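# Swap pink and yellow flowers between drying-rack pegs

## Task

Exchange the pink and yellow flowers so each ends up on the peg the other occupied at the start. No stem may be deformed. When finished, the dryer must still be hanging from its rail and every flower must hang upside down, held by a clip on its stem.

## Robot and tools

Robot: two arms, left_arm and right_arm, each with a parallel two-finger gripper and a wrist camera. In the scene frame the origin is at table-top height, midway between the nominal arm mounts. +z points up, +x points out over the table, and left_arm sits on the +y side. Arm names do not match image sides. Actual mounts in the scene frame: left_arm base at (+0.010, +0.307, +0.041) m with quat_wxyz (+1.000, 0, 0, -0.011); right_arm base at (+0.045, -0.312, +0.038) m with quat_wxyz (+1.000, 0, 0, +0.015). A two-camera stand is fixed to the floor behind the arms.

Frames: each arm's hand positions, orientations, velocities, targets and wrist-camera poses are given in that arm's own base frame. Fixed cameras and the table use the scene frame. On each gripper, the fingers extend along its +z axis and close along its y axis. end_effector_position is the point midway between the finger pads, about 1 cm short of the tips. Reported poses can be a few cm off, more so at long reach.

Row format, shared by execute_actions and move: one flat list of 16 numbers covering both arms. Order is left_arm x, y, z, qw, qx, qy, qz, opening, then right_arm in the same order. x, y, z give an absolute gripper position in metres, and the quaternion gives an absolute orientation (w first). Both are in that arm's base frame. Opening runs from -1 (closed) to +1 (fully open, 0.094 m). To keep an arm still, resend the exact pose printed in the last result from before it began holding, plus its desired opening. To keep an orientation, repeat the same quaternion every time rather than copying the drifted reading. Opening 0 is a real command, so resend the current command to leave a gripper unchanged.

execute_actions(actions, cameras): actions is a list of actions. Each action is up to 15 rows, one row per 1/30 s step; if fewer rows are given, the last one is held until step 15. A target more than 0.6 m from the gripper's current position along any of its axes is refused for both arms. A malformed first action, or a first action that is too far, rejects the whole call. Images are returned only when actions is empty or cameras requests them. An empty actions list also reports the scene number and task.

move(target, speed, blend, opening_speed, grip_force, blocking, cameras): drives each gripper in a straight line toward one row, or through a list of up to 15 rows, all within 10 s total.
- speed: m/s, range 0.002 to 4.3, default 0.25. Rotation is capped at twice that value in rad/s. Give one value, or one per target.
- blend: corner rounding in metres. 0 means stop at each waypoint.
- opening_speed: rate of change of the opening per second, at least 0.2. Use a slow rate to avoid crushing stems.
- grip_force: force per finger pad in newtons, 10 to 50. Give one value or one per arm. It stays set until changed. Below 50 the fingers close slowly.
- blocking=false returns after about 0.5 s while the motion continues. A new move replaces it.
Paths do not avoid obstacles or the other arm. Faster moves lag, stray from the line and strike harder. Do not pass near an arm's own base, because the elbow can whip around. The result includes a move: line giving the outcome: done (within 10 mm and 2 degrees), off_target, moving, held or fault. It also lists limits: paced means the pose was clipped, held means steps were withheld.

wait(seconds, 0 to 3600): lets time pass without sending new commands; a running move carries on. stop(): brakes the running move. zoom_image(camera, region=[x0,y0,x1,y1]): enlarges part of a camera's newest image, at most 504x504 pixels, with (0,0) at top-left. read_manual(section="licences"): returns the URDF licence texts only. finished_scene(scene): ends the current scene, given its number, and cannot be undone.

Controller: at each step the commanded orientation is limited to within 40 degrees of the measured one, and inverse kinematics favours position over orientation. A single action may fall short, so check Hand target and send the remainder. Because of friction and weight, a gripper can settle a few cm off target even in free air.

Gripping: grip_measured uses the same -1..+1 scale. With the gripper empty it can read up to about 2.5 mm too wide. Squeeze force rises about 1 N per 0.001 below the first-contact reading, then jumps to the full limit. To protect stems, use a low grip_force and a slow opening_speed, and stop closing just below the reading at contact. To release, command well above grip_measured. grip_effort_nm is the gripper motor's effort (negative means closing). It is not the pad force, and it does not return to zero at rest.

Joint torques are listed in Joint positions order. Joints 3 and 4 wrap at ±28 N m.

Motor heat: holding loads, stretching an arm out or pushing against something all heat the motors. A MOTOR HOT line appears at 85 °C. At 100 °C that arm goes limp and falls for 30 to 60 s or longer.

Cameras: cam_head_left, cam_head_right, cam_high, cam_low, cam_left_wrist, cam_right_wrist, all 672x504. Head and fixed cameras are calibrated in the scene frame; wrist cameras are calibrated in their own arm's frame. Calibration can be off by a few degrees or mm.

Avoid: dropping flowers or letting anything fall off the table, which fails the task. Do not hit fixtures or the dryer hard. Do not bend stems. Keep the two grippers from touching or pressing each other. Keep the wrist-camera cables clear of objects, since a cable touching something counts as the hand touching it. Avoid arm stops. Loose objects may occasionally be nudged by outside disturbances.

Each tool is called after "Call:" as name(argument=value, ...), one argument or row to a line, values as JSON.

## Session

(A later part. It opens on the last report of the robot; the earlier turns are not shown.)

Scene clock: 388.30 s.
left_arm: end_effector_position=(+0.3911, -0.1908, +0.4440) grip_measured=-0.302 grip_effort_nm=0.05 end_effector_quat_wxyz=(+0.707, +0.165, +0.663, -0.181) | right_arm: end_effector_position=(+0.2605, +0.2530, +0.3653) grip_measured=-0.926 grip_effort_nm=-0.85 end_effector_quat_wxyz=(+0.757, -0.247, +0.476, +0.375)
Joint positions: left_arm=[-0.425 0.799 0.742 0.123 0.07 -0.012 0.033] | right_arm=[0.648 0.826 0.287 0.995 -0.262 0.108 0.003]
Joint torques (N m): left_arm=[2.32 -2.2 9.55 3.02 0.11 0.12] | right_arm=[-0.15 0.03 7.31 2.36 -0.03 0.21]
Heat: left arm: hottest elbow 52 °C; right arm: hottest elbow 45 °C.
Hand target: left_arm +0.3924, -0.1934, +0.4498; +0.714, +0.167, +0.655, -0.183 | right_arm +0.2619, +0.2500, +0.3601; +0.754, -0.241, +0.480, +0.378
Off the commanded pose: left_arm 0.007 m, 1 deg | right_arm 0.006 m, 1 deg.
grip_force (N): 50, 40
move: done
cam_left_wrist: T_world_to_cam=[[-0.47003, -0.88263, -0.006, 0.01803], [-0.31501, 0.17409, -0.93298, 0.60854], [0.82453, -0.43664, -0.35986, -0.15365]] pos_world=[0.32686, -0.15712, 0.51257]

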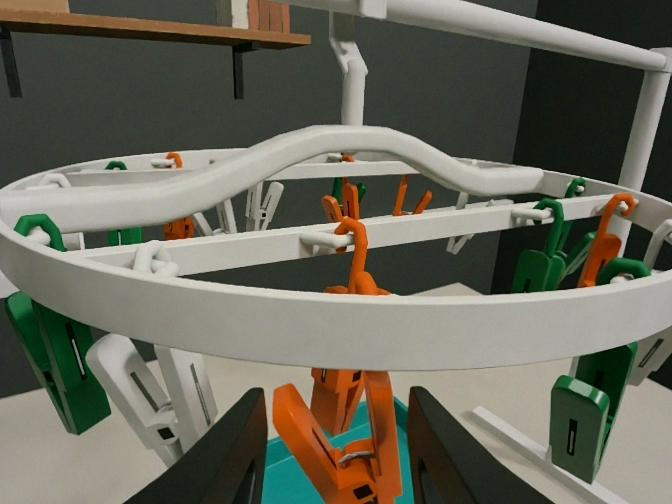

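Call:
move(
  target=[
    [0.3925,-0.1935,0.453,0.7143,0.1674,0.6545,-0.1827,-0.9,0.262,0.25,0.36,0.7538,-0.241,0.4802,0.3783,-1],
  ],
  opening_speed=0.5,
  cameras=["cam_left_wrist","cam_right_wrist","cam_head_left","cam_head_right"],
)

Call:
zoom_image(
  camera="cam_right_wrist",
  region=[250, 60, 550, 300],
)

Call:
zoom_image(
  camera="cam_left_wrist",
  region=[230, 320, 450, 504],
)

Scene clock: 393.47 s.
left_arm: end_effector_position=(+0.3911, -0.1908, +0.4441) grip_measured=-0.897 grip_effort_nm=-0.11 end_effector_quat_wxyz=(+0.707, +0.165, +0.663, -0.182) | right_arm: end_effector_position=(+0.2605, +0.2530, +0.3653) grip_measured=-0.926 grip_effort_nm=-0.85 end_effector_quat_wxyz=(+0.757, -0.247, +0.476, +0.375)
Joint positions: left_arm=[-0.425 0.799 0.742 0.124 0.07 -0.012 0.005] | right_arm=[0.648 0.826 0.287 0.995 -0.262 0.108 0.003]
Joint torques (N m): left_arm=[2.26 -2.26 10.06 2.73 0.11 0.12] | right_arm=[-0.26 0.15 7.28 2.35 -0.01 0.22]
Heat: left arm: hottest elbow 51 °C; right arm: hottest elbow 44 °C.
Hand target: left_arm +0.3923, -0.1934, +0.4529; +0.714, +0.167, +0.655, -0.183 | right_arm +0.2619, +0.2500, +0.3601; +0.754, -0.241, +0.480, +0.378
Off the commanded pose: left_arm 0.009 m, 1 deg | right_arm 0.006 m, 1 deg.
grip_force (N): 50, 40
move: done
cam_left_wrist: T_world_to_cam=[[-0.4703, -0.88248, -0.00608, 0.01814], [-0.31465, 0.17411, -0.9331, 0.60845], [0.82451, -0.43693, -0.35956, -0.15377]] pos_world=[0.32676, -0.15712, 0.51257]
cam_right_wrist: T_world_to_cam=[[0.80215, -0.5965, 0.02717, -0.06906], [0.02827, -0.00751, -0.99957, 0.39999], [0.59645, 0.80258, 0.01084, -0.27349]] pos_world=[0.20721, 0.1813, 0.40466]
Images, in order (width x height): cam_head_left 672x504, cam_head_right 672x504, cam_left_wrist 672x504, cam_right_wrist 672x504.

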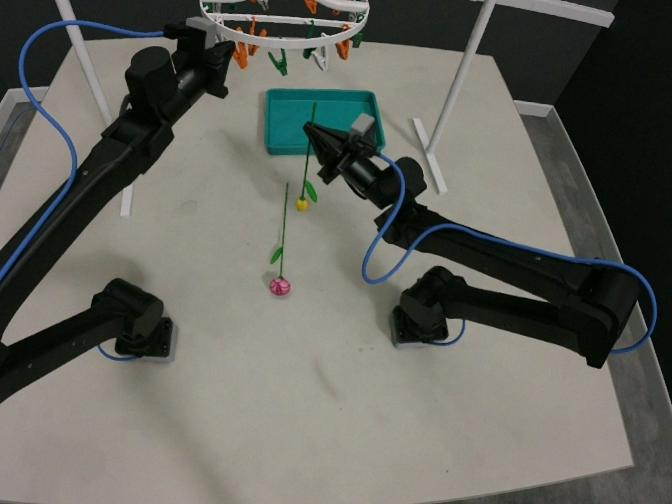

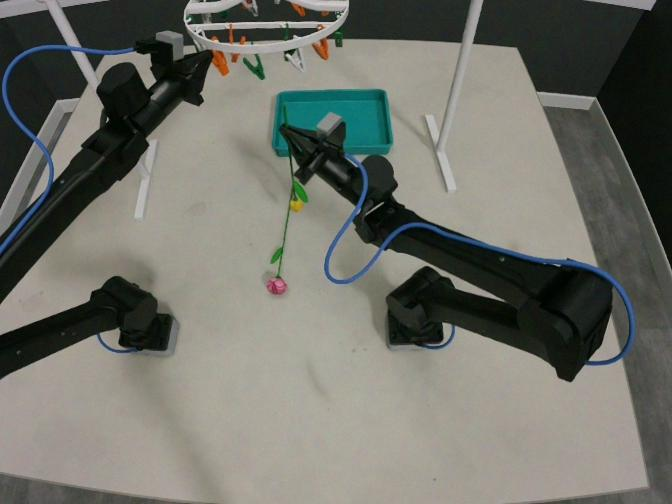

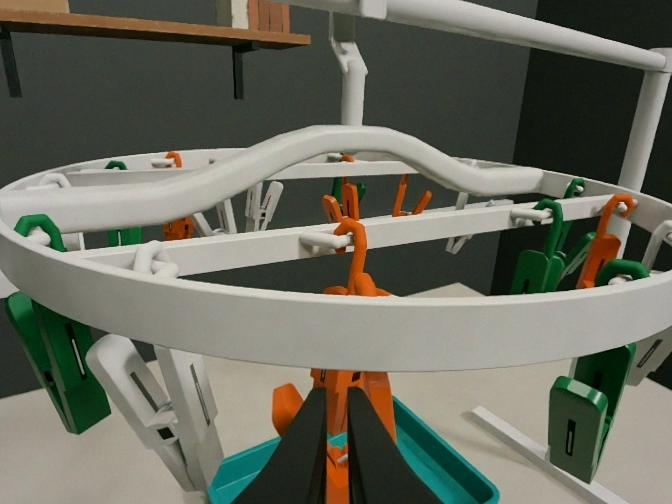

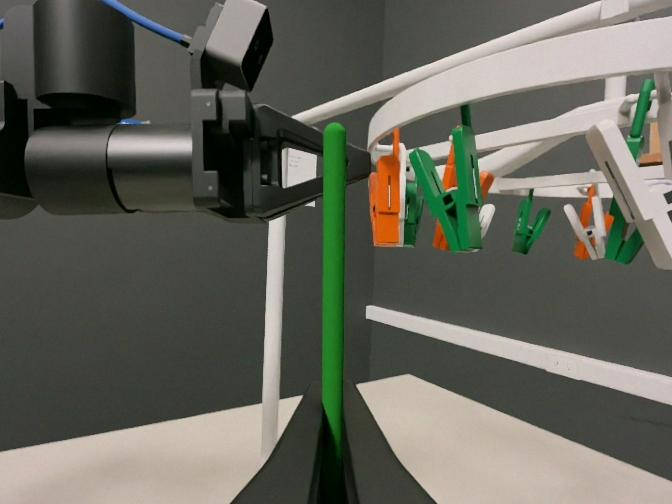

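Scaled by 1.680 from the camera's image (finer frame: 960x720).

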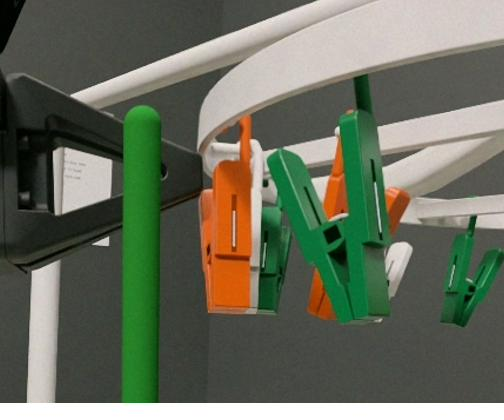

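Scaled by 2.291 from the camera's image (finer frame: 960x720).

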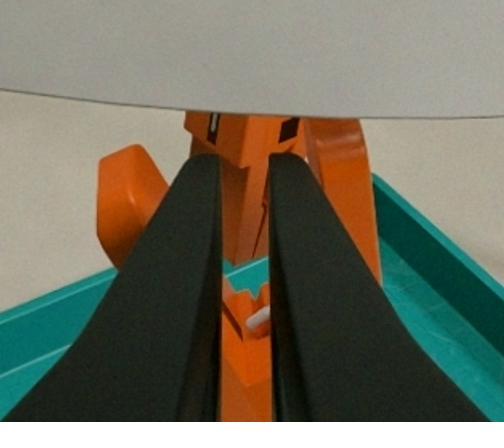

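Call:
move(
  target=[
    [0.3925,-0.1935,0.452,0.7143,0.1674,0.6545,-0.1827,-0.2,0.262,0.25,0.36,0.7538,-0.241,0.4802,0.3783,-1],
    [0.4125,-0.204,0.454,0.7143,0.1674,0.6545,-0.1827,-0.2,0.262,0.25,0.36,0.7538,-0.241,0.4802,0.3783,-1],
  ],
  speed=0.06,
  cameras=["cam_left_wrist","cam_right_wrist"],
)

Call:
zoom_image(
  camera="cam_right_wrist",
  region=[250, 60, 550, 300],
)

Scene clock: 401.97 s.
left_arm: end_effector_position=(+0.4095, -0.1992, +0.4218) grip_measured=-0.202 grip_effort_nm=0.05 end_effector_quat_wxyz=(+0.693, +0.168, +0.678, -0.179) | right_arm: end_effector_position=(+0.2605, +0.2530, +0.3653) grip_measured=-0.926 grip_effort_nm=-0.85 end_effector_quat_wxyz=(+0.757, -0.247, +0.476, +0.375)
Joint positions: left_arm=[-0.425 0.867 0.742 0.149 0.07 -0.012 0.038] | right_arm=[0.648 0.826 0.287 0.995 -0.262 0.108 0.003]
Joint torques (N m): left_arm=[1.96 -3.08 12.3 3.08 -0.05 0.12] | right_arm=[-0.15 0.15 7.28 2.37 -0.01 0.21]
Heat: left arm: hottest elbow 51 °C; right arm: hottest elbow 43 °C.
Hand target: left_arm +0.4109, -0.2031, +0.4533; +0.714, +0.167, +0.655, -0.183 | right_arm +0.2619, +0.2500, +0.3601; +0.754, -0.241, +0.480, +0.378
Off the commanded pose: left_arm 0.033 m, 4 deg | right_arm 0.006 m, 1 deg.
grip_force (N): 50, 40
move: off_target (left_arm)
cam_left_wrist: T_world_to_cam=[[-0.47047, -0.88241, -0.00326, 0.01824], [-0.35002, 0.19001, -0.91727, 0.60586], [0.81003, -0.43041, -0.39825, -0.15705]] pos_world=[0.34786, -0.16661, 0.49325]
cam_right_wrist: T_world_to_cam=[[0.80215, -0.5965, 0.02717, -0.06906], [0.02827, -0.00751, -0.99957, 0.39999], [0.59645, 0.80258, 0.01084, -0.27349]] pos_world=[0.20721, 0.1813, 0.40466]

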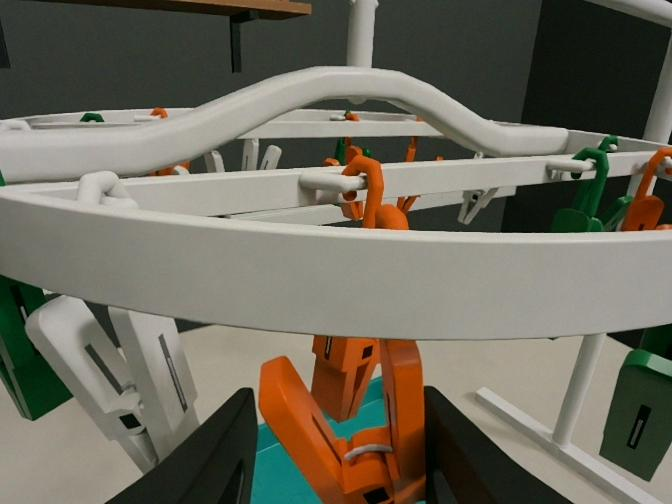

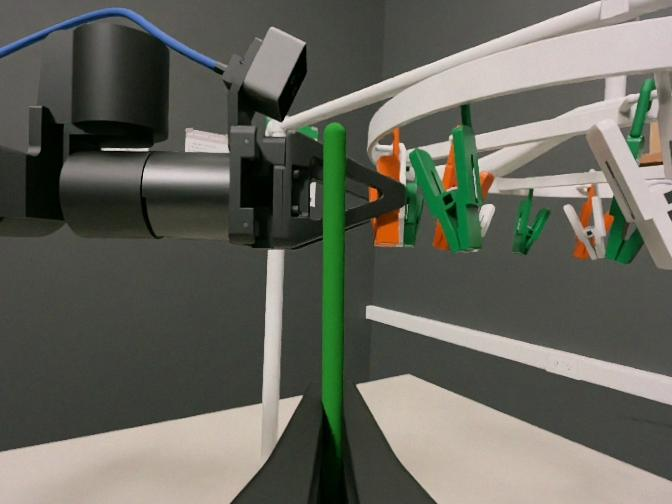

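Scaled by 1.680 from the camera's image (finer frame: 960x720).

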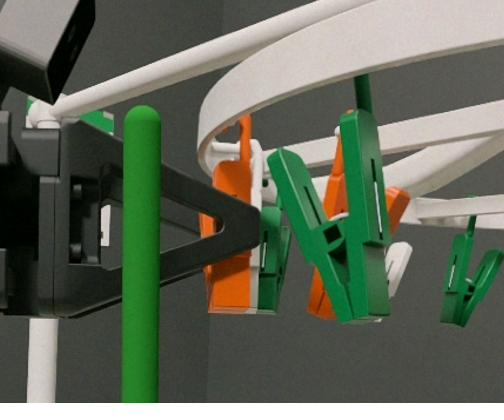

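Call:
move(
  target=[
    [0.4125,-0.204,0.475,0.7143,0.1674,0.6545,-0.1827,-0.2,0.262,0.25,0.36,0.7538,-0.241,0.4802,0.3783,-1],
  ],
  speed=0.06,
  cameras=["cam_left_wrist","cam_right_wrist"],
)

Call:
zoom_image(
  camera="cam_right_wrist",
  region=[250, 60, 550, 300],
)

Scene clock: 405.10 s.
left_arm: end_effector_position=(+0.4108, -0.1997, +0.4373) grip_measured=-0.202 grip_effort_nm=0.05 end_effector_quat_wxyz=(+0.696, +0.167, +0.674, -0.180) | right_arm: end_effector_position=(+0.2605, +0.2530, +0.3653) grip_measured=-0.926 grip_effort_nm=-0.85 end_effector_quat_wxyz=(+0.757, -0.247, +0.476, +0.375)
Joint positions: left_arm=[-0.425 0.867 0.777 0.124 0.07 -0.012 0.038] | right_arm=[0.648 0.826 0.287 0.995 -0.262 0.108 0.003]
Joint torques (N m): left_arm=[2.02 -3.55 13.52 1.76 -0.04 0.12] | right_arm=[-0.09 0.21 7.28 2.39 -0.02 0.22]
Heat: left arm: hottest elbow 52 °C; right arm: hottest elbow 43 °C.
Hand target: left_arm +0.4105, -0.2029, +0.4741; +0.714, +0.167, +0.654, -0.183 | right_arm +0.2619, +0.2500, +0.3601; +0.754, -0.241, +0.480, +0.378
Off the commanded pose: left_arm 0.038 m, 3 deg | right_arm 0.006 m, 1 deg.
grip_force (N): 50, 40
move: off_target (left_arm)
cam_left_wrist: T_world_to_cam=[[-0.47043, -0.88243, -0.00395, 0.01864], [-0.34205, 0.18647, -0.921, 0.6183], [0.81345, -0.43191, -0.38955, -0.1576]] pos_world=[0.34846, -0.16691, 0.50813]
cam_right_wrist: T_world_to_cam=[[0.80215, -0.5965, 0.02717, -0.06906], [0.02827, -0.00751, -0.99957, 0.39999], [0.59645, 0.80258, 0.01084, -0.27349]] pos_world=[0.20721, 0.1813, 0.40466]

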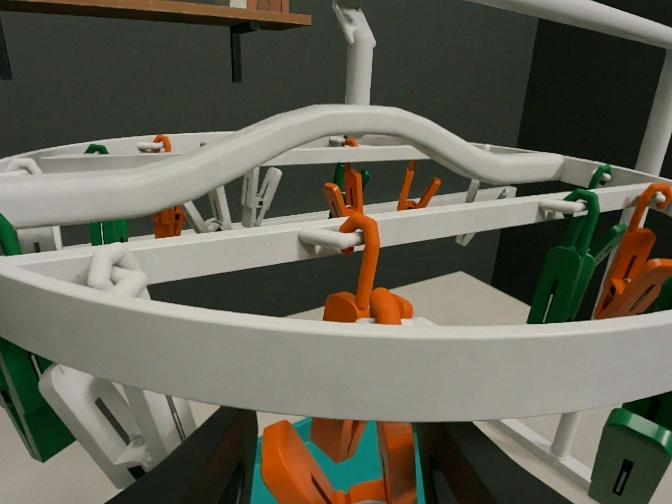

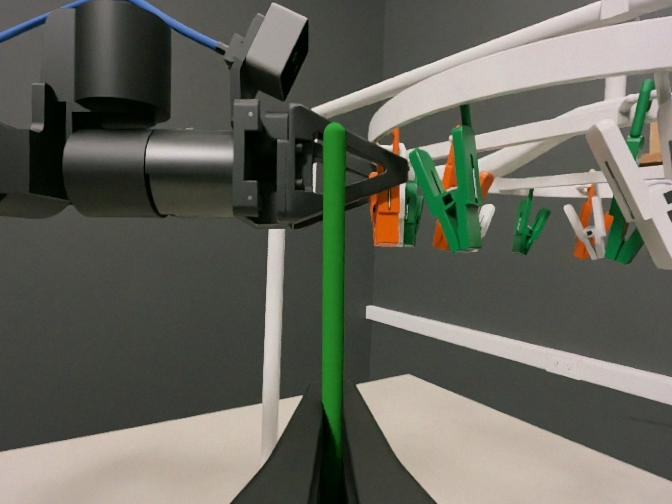

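Scaled by 1.680 from the camera's image (finer frame: 960x720).

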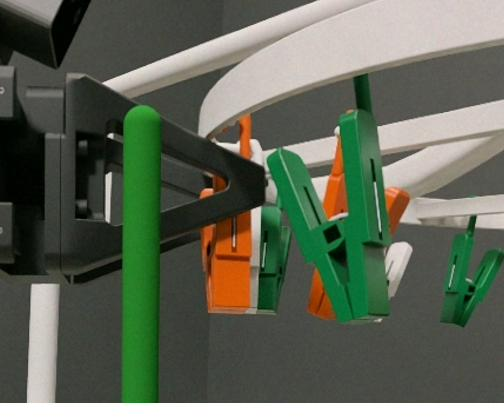

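Call:
move(
  target=[
    [0.4125,-0.204,0.47,0.7143,0.1674,0.6545,-0.1827,-0.9,0.262,0.25,0.36,0.7538,-0.241,0.4802,0.3783,-1],
  ],
  opening_speed=0.5,
  cameras=["cam_left_wrist","cam_right_wrist"],
)

Call:
zoom_image(
  camera="cam_right_wrist",
  region=[250, 60, 550, 300],
)

Call:
zoom_image(
  camera="cam_left_wrist",
  region=[230, 320, 450, 504],
)

Scene clock: 409.60 s.
left_arm: end_effector_position=(+0.4107, -0.1999, +0.4373) grip_measured=-0.686 grip_effort_nm=-1.00 end_effector_quat_wxyz=(+0.696, +0.167, +0.674, -0.180) | right_arm: end_effector_position=(+0.2605, +0.2530, +0.3653) grip_measured=-0.926 grip_effort_nm=-0.85 end_effector_quat_wxyz=(+0.757, -0.247, +0.476, +0.375)
Joint positions: left_arm=[-0.425 0.867 0.777 0.124 0.07 -0.012 0.015] | right_arm=[0.648 0.826 0.287 0.995 -0.262 0.108 0.003]
Joint torques (N m): left_arm=[2.02 -3.31 12.72 2.32 -0.05 0.12] | right_arm=[-0.32 -0.03 7.28 2.33 -0.02 0.22]
Heat: left arm: hottest elbow 52 °C; right arm: hottest elbow 43 °C.
Hand target: left_arm +0.4109, -0.2032, +0.4693; +0.714, +0.167, +0.655, -0.183 | right_arm +0.2619, +0.2500, +0.3601; +0.754, -0.241, +0.480, +0.378
Off the commanded pose: left_arm 0.033 m, 3 deg | right_arm 0.006 m, 1 deg.
grip_force (N): 50, 40
move: off_target (left_arm)
cam_left_wrist: T_world_to_cam=[[-0.47082, -0.88222, -0.00386, 0.01868], [-0.342, 0.18655, -0.921, 0.61832], [0.81324, -0.43231, -0.38955, -0.15764]] pos_world=[0.34846, -0.16701, 0.50813]
cam_right_wrist: T_world_to_cam=[[0.80215, -0.5965, 0.02717, -0.06906], [0.02827, -0.00751, -0.99957, 0.39999], [0.59645, 0.80258, 0.01084, -0.27349]] pos_world=[0.20721, 0.1813, 0.40466]

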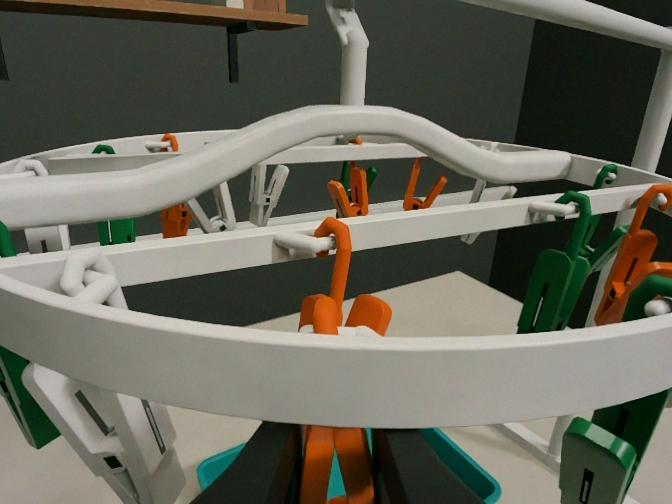

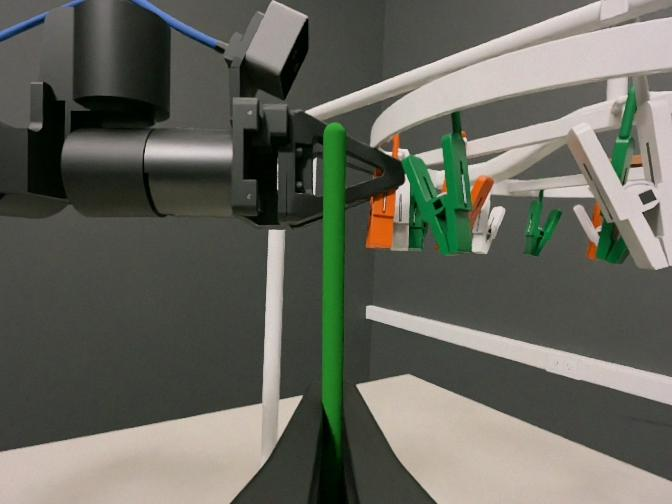

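Scaled by 1.680 from the camera's image (finer frame: 960x720).

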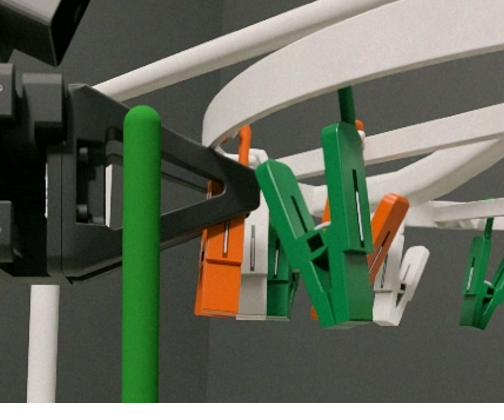

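Scaled by 2.291 from the camera's image (finer frame: 960x720).

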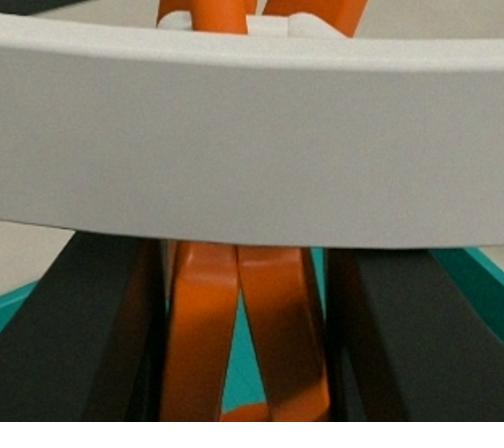

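Call:
move(
  target=[
    [0.4125,-0.204,0.47,0.7143,0.1674,0.6545,-0.1827,-0.9,0.286,0.236,0.318,0.7538,-0.241,0.4802,0.3783,-1],
    [0.4125,-0.204,0.47,0.7143,0.1674,0.6545,-0.1827,-0.9,0.38,0.362,0.33,0.7538,-0.241,0.4802,0.3783,-1],
  ],
  speed=0.12,
  blend=0.02,
  cameras=["cam_right_wrist","cam_left_wrist","cam_head_left","cam_head_right"],
)

Call:
zoom_image(
  camera="cam_head_left",
  region=[170, 0, 320, 130],
)

Call:
zoom_image(
  camera="cam_head_right",
  region=[150, 0, 300, 130],
)

Scene clock: 420.10 s.
left_arm: end_effector_position=(+0.4107, -0.1999, +0.4373) grip_measured=-0.688 grip_effort_nm=-1.06 end_effector_quat_wxyz=(+0.696, +0.167, +0.674, -0.180) | right_arm: end_effector_position=(+0.3729, +0.3502, +0.3161) grip_measured=-0.926 grip_effort_nm=-0.85 end_effector_quat_wxyz=(+0.746, -0.238, +0.494, +0.379)
Joint positions: left_arm=[-0.425 0.867 0.777 0.124 0.07 -0.012 0.015] | right_arm=[0.681 1.462 0.568 1.316 -0.218 0.118 0.003]
Joint torques (N m): left_arm=[2.02 -3.37 12.72 2.33 -0.05 0.12] | right_arm=[1.32 -8.7 9.55 1.4 0.12 -0.11]
Heat: left arm: hottest elbow 52 °C; right arm: hottest elbow 42 °C.
Hand target: left_arm +0.4109, -0.2032, +0.4693; +0.714, +0.167, +0.655, -0.183 | right_arm +0.3792, +0.3612, +0.3298; +0.754, -0.241, +0.480, +0.378
Off the commanded pose: left_arm 0.033 m, 3 deg | right_arm 0.020 m, 2 deg.
grip_force (N): 50, 40
move: off_target (left_arm, right_arm)
cam_left_wrist: T_world_to_cam=[[-0.47082, -0.88222, -0.00386, 0.01868], [-0.342, 0.18655, -0.921, 0.61832], [0.81324, -0.43231, -0.38955, -0.15764]] pos_world=[0.34846, -0.16701, 0.50813]
cam_right_wrist: T_world_to_cam=[[0.80139, -0.59807, -0.00924, -0.08752], [-0.01797, -0.00864, -0.9998, 0.36612], [0.59787, 0.8014, -0.01768, -0.40913]] pos_world=[0.32133, 0.2787, 0.358]
Images, in order (width x height): cam_head_left 672x504, cam_head_right 672x504, cam_left_wrist 672x504, cam_right_wrist 672x504.

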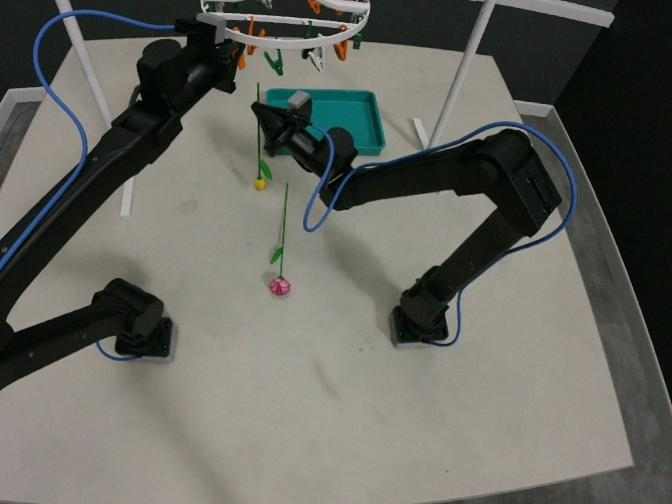

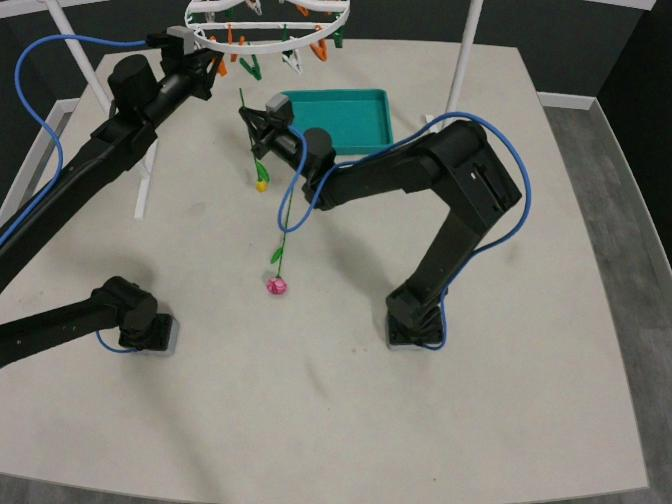

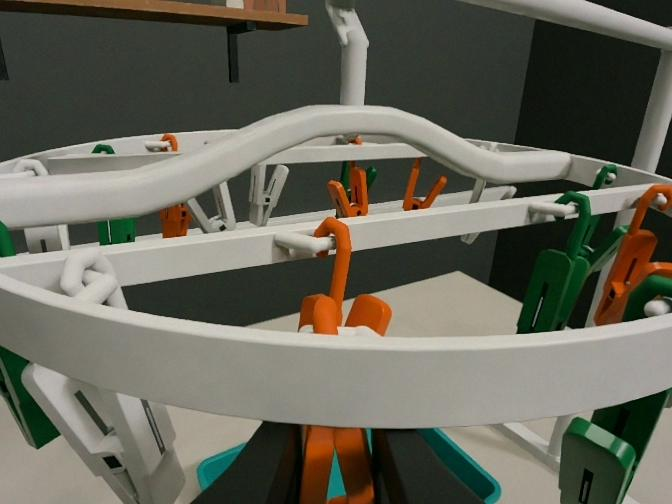

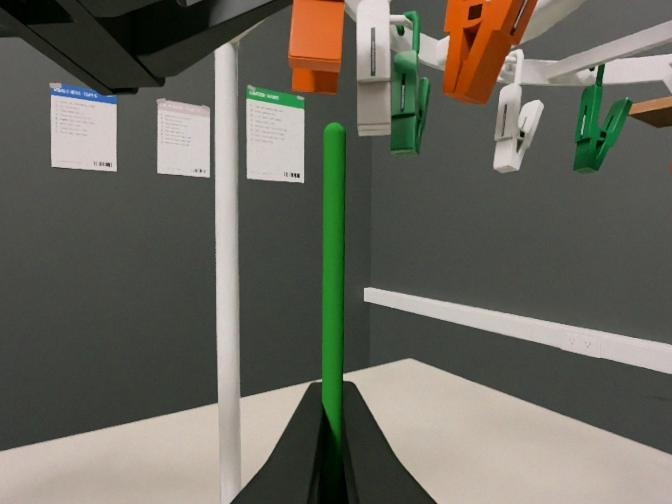

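Scaled by 3.360 from the camera's image (finer frame: 960x720).

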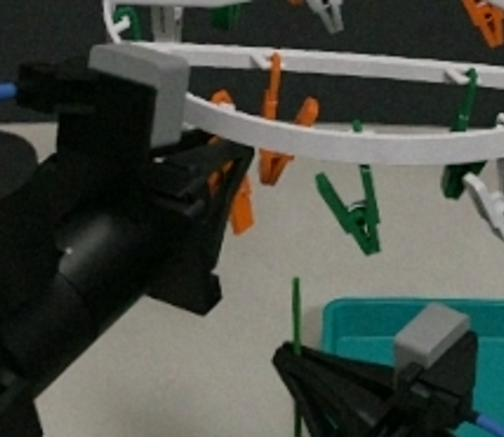

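Scaled by 3.360 from the camera's image (finer frame: 960x720).

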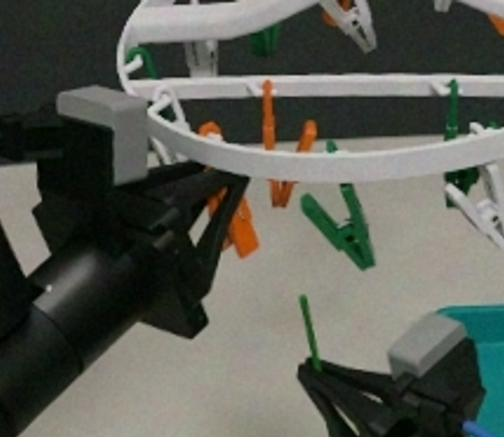

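Call:
move(
  target=[
    [0.4125,-0.204,0.47,0.7143,0.1674,0.6545,-0.1827,-0.9,0.3933,0.391,0.332,0.7538,-0.241,0.4802,0.3783,-1],
  ],
  speed=0.05,
  cameras=["cam_right_wrist","cam_head_left","cam_head_right"],
)

Call:
zoom_image(
  camera="cam_head_left",
  region=[190, 20, 290, 120],
)

Call:
zoom_image(
  camera="cam_head_right",
  region=[170, 20, 270, 120],
)

Call:
zoom_image(
  camera="cam_right_wrist",
  region=[230, 0, 450, 200],
)

Scene clock: 437.77 s.
left_arm: end_effector_position=(+0.4107, -0.1999, +0.4373) grip_measured=-0.688 grip_effort_nm=-1.06 end_effector_quat_wxyz=(+0.696, +0.167, +0.674, -0.180) | right_arm: end_effector_position=(+0.3866, +0.3786, +0.3187) grip_measured=-0.926 grip_effort_nm=-0.85 end_effector_quat_wxyz=(+0.746, -0.238, +0.493, +0.379)
Joint positions: left_arm=[-0.425 0.867 0.777 0.124 0.07 -0.012 0.015] | right_arm=[0.716 1.521 0.647 1.293 -0.187 0.102 0.003]
Joint torques (N m): left_arm=[2.02 -3.37 12.72 2.36 -0.05 0.12] | right_arm=[1.44 -10.17 9.76 1.43 0.1 -0.08]
Heat: left arm: hottest elbow 53 °C; right arm: hottest elbow 41 °C.
Hand target: left_arm +0.4109, -0.2032, +0.4693; +0.714, +0.167, +0.655, -0.183 | right_arm +0.3924, +0.3903, +0.3318; +0.754, -0.241, +0.480, +0.378
Off the commanded pose: left_arm 0.033 m, 3 deg | right_arm 0.019 m, 2 deg.
grip_force (N): 50, 40
move: off_target (left_arm, right_arm)
cam_right_wrist: T_world_to_cam=[[0.80133, -0.59816, -0.00793, -0.08191], [-0.01658, -0.00895, -0.99982, 0.36875], [0.59799, 0.80132, -0.01709, -0.44026]] pos_world=[0.33503, 0.3071, 0.3605]
Images, in order (width x height): cam_head_left 672x504, cam_head_right 672x504, cam_right_wrist 672x504.

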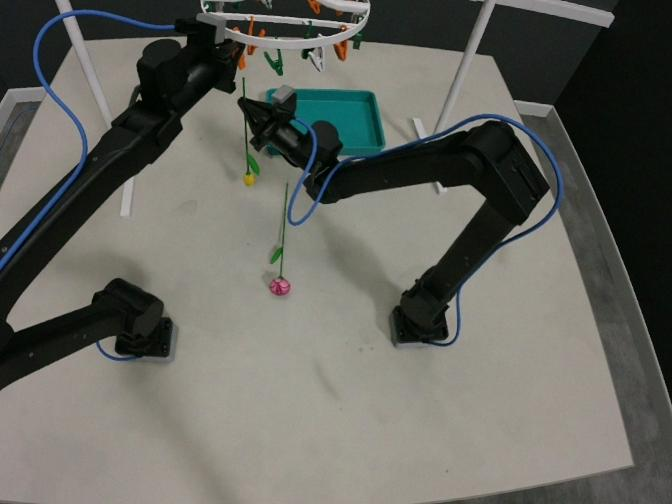

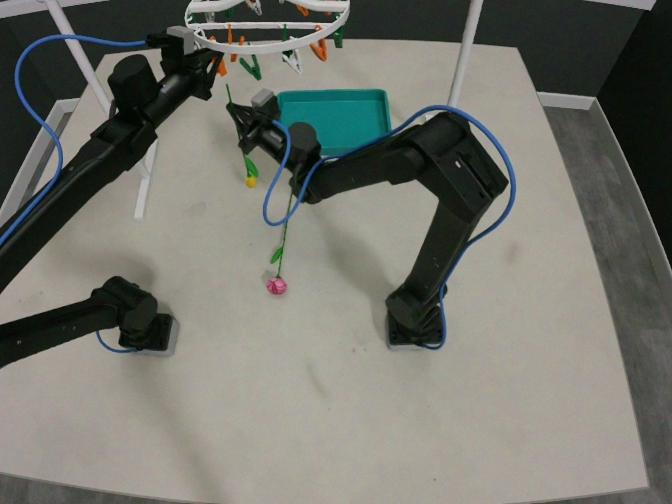

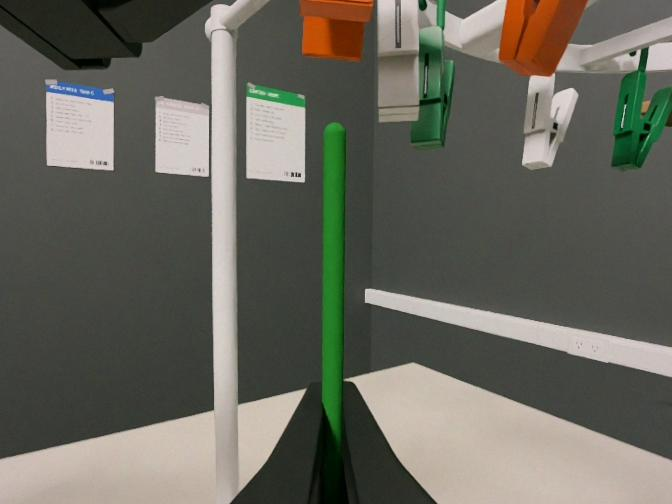

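Scaled by 5.040 from the camera's image (finer frame: 960x720).

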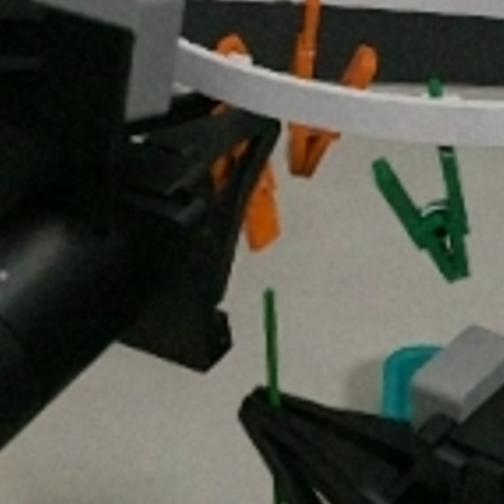

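Scaled by 5.040 from the camera's image (finer frame: 960x720).

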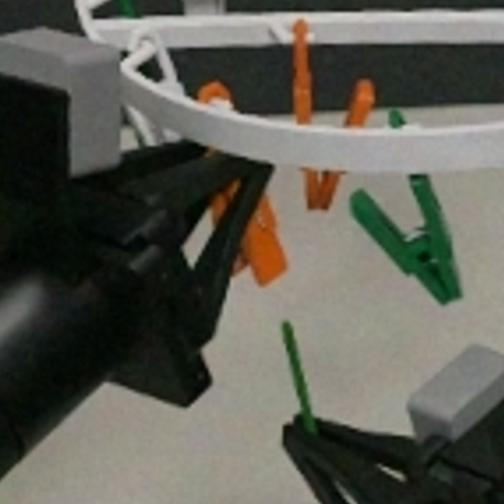

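Scaled by 2.291 from the camera's image (finer frame: 960x720).

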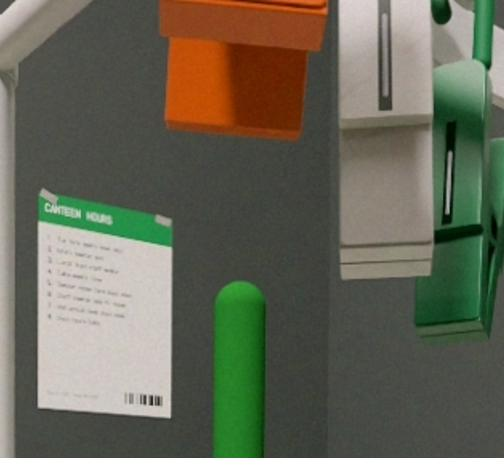

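Call:
move(
  target=[
    [0.4125,-0.204,0.47,0.7143,0.1674,0.6545,-0.1827,-0.9,0.399,0.399,0.334,0.7538,-0.241,0.4802,0.3783,-1],
    [0.4125,-0.204,0.47,0.7143,0.1674,0.6545,-0.1827,-0.9,0.399,0.399,0.358,0.7538,-0.241,0.4802,0.3783,-1],
  ],
  speed=0.04,
  cameras=["cam_right_wrist","cam_head_left","cam_head_right"],
)

Call:
zoom_image(
  camera="cam_head_left",
  region=[190, 20, 290, 120],
)

Call:
zoom_image(
  camera="cam_head_right",
  region=[170, 20, 270, 120],
)

Call:
zoom_image(
  camera="cam_right_wrist",
  region=[230, 0, 450, 200],
)

Scene clock: 454.13 s.
left_arm: end_effector_position=(+0.4107, -0.1999, +0.4373) grip_measured=-0.688 grip_effort_nm=-1.06 end_effector_quat_wxyz=(+0.696, +0.167, +0.674, -0.180) | right_arm: end_effector_position=(+0.3957, +0.3889, +0.3333) grip_measured=-0.926 grip_effort_nm=-0.85 end_effector_quat_wxyz=(+0.741, -0.240, +0.501, +0.377)
Joint positions: left_arm=[-0.425 0.867 0.777 0.124 0.07 -0.012 0.015] | right_arm=[0.721 1.5 0.696 1.203 -0.181 0.1 0.003]
Joint torques (N m): left_arm=[2.02 -3.37 12.72 2.33 -0.05 0.12] | right_arm=[1.32 -12.28 10.37 1.47 0.11 -0.11]
Heat: left arm: hottest elbow 54 °C; right arm: hottest elbow 40 °C.
Hand target: left_arm +0.4109, -0.2032, +0.4693; +0.714, +0.167, +0.655, -0.183 | right_arm +0.3979, +0.3979, +0.3580; +0.754, -0.241, +0.480, +0.378
Off the commanded pose: left_arm 0.033 m, 3 deg | right_arm 0.027 m, 3 deg.
grip_force (N): 50, 40
move: off_target (left_arm, right_arm)
cam_right_wrist: T_world_to_cam=[[0.80066, -0.599, -0.01158, -0.08116], [-0.03093, -0.02201, -0.99928, 0.39418], [0.59832, 0.80044, -0.03615, -0.44718]] pos_world=[0.34473, 0.318, 0.37679]
Images, in order (width x height): cam_head_left 672x504, cam_head_right 672x504, cam_right_wrist 672x504.

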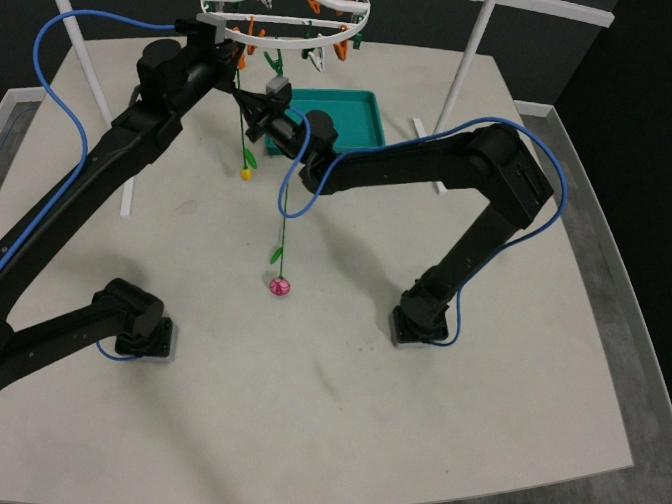

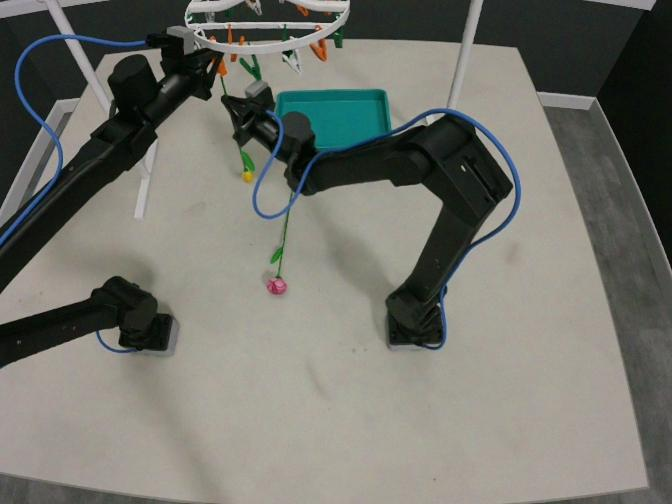

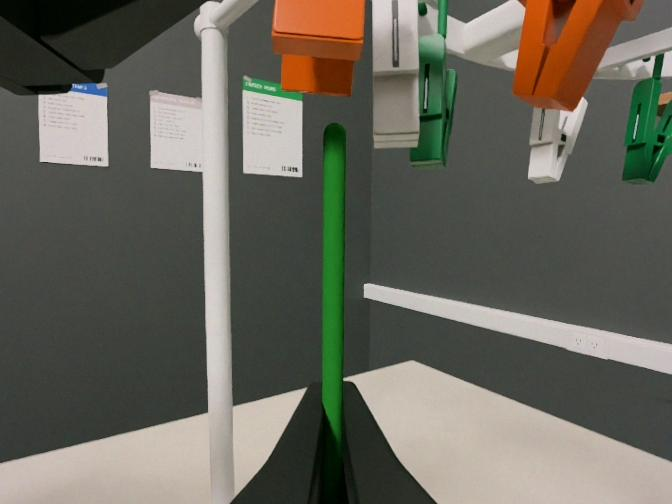

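Scaled by 5.040 from the camera's image (finer frame: 960x720).

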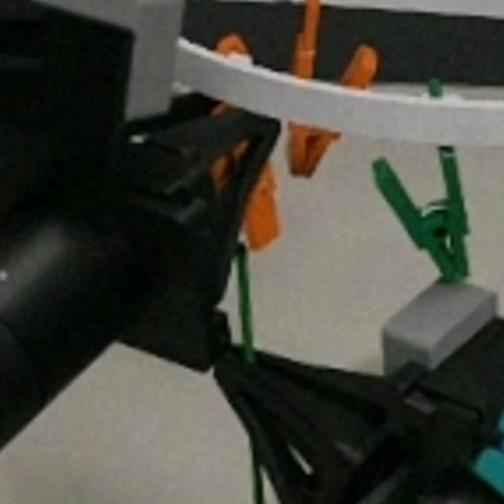

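Scaled by 5.040 from the camera's image (finer frame: 960x720).

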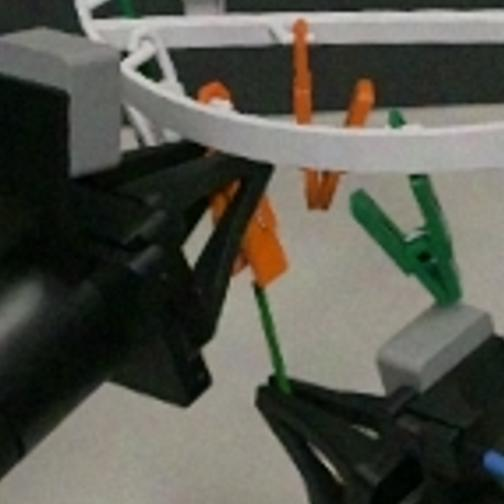

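Scaled by 2.291 from the camera's image (finer frame: 960x720).

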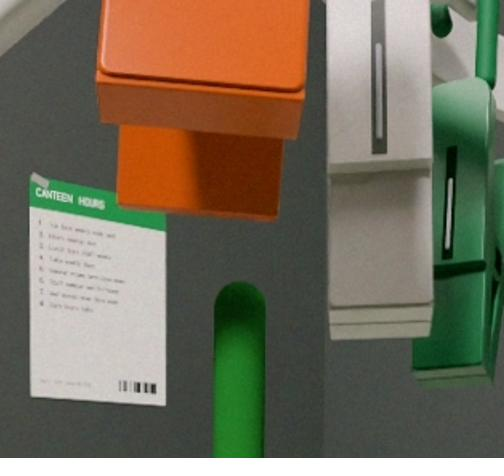

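Call:
move(
  target=[
    [0.4125,-0.204,0.47,0.7143,0.1674,0.6545,-0.1827,-0.9,0.3945,0.402,0.358,0.7538,-0.241,0.4802,0.3783,-1],
    [0.4125,-0.204,0.47,0.7143,0.1674,0.6545,-0.1827,-0.9,0.3945,0.402,0.370,0.7538,-0.241,0.4802,0.3783,-1],
  ],
  speed=0.04,
  cameras=["cam_right_wrist","cam_head_left","cam_head_right"],
)

Call:
zoom_image(
  camera="cam_head_left",
  region=[190, 20, 290, 120],
)

Call:
zoom_image(
  camera="cam_head_right",
  region=[170, 20, 270, 120],
)

Call:
zoom_image(
  camera="cam_right_wrist",
  region=[230, 0, 450, 200],
)

Scene clock: 461.33 s.
left_arm: end_effector_position=(+0.4107, -0.1999, +0.4373) grip_measured=-0.688 grip_effort_nm=-1.06 end_effector_quat_wxyz=(+0.696, +0.167, +0.674, -0.180) | right_arm: end_effector_position=(+0.3912, +0.3927, +0.3401) grip_measured=-0.926 grip_effort_nm=-0.85 end_effector_quat_wxyz=(+0.738, -0.242, +0.505, +0.377)
Joint positions: left_arm=[-0.425 0.867 0.777 0.124 0.07 -0.012 0.015] | right_arm=[0.735 1.474 0.7 1.162 -0.17 0.094 0.003]
Joint torques (N m): left_arm=[2.02 -3.31 12.72 2.33 -0.05 0.12] | right_arm=[1.2 -12.51 10.74 1.51 0.1 -0.12]
Heat: left arm: hottest elbow 55 °C; right arm: hottest elbow 41 °C.
Hand target: left_arm +0.4109, -0.2032, +0.4693; +0.714, +0.167, +0.655, -0.183 | right_arm +0.3930, +0.4006, +0.3698; +0.754, -0.241, +0.480, +0.379
Off the commanded pose: left_arm 0.033 m, 3 deg | right_arm 0.031 m, 3 deg.
grip_force (N): 50, 40
move: off_target (left_arm, right_arm)
cam_right_wrist: T_world_to_cam=[[0.80148, -0.59788, -0.01307, -0.07538], [-0.03757, -0.02853, -0.99889, 0.40593], [0.59684, 0.80108, -0.04533, -0.44377]] pos_world=[0.34053, 0.32201, 0.38438]
Images, in order (width x height): cam_head_left 672x504, cam_head_right 672x504, cam_right_wrist 672x504.

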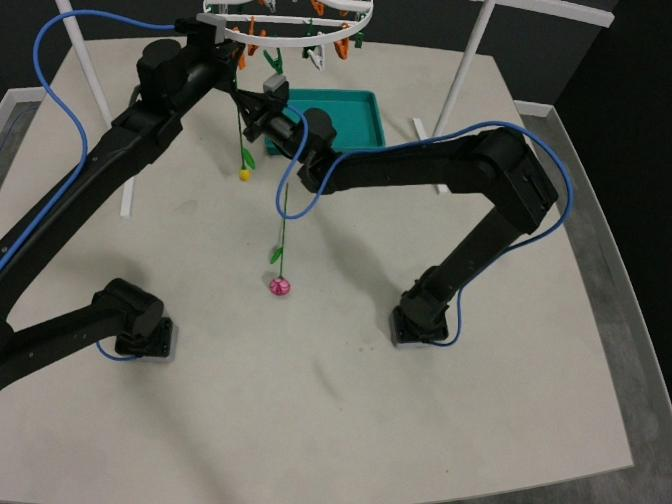

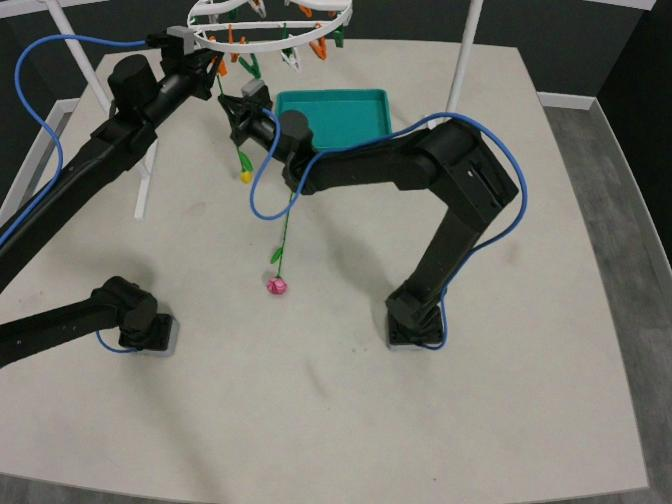

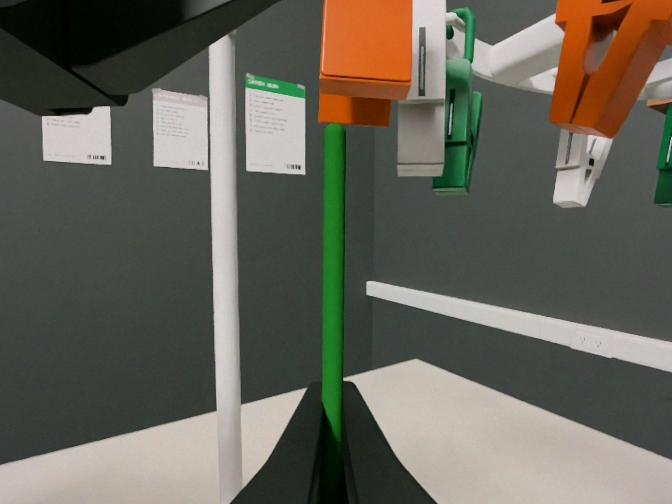

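Scaled by 5.040 from the camera's image (finer frame: 960x720).

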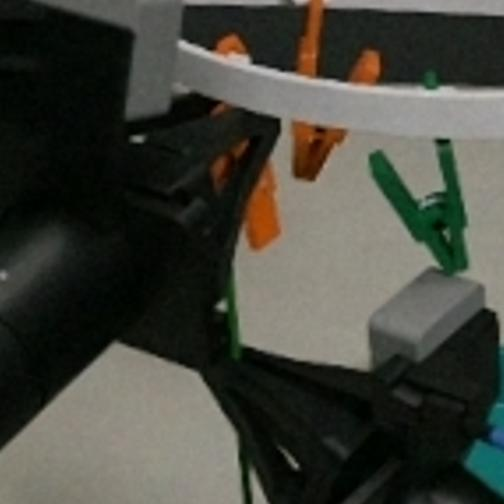

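Scaled by 5.040 from the camera's image (finer frame: 960x720).

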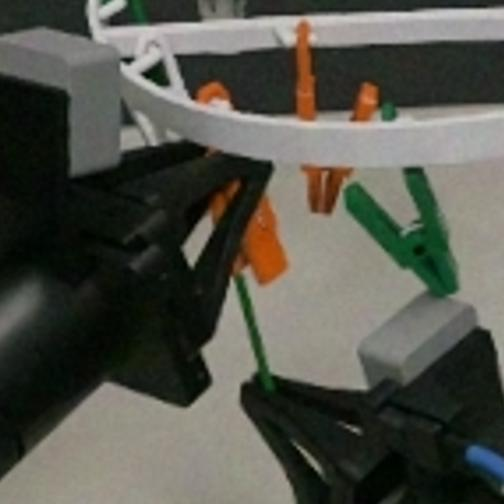

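Scaled by 2.291 from the camera's image (finer frame: 960x720).

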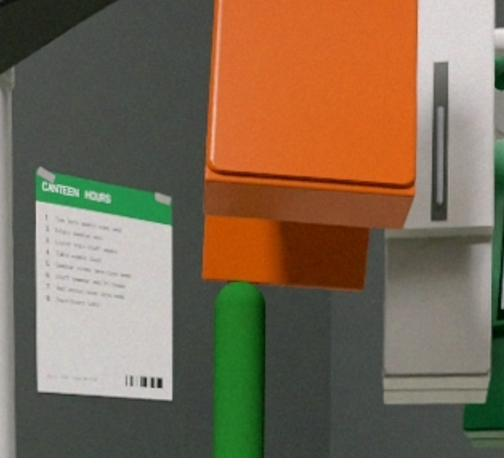

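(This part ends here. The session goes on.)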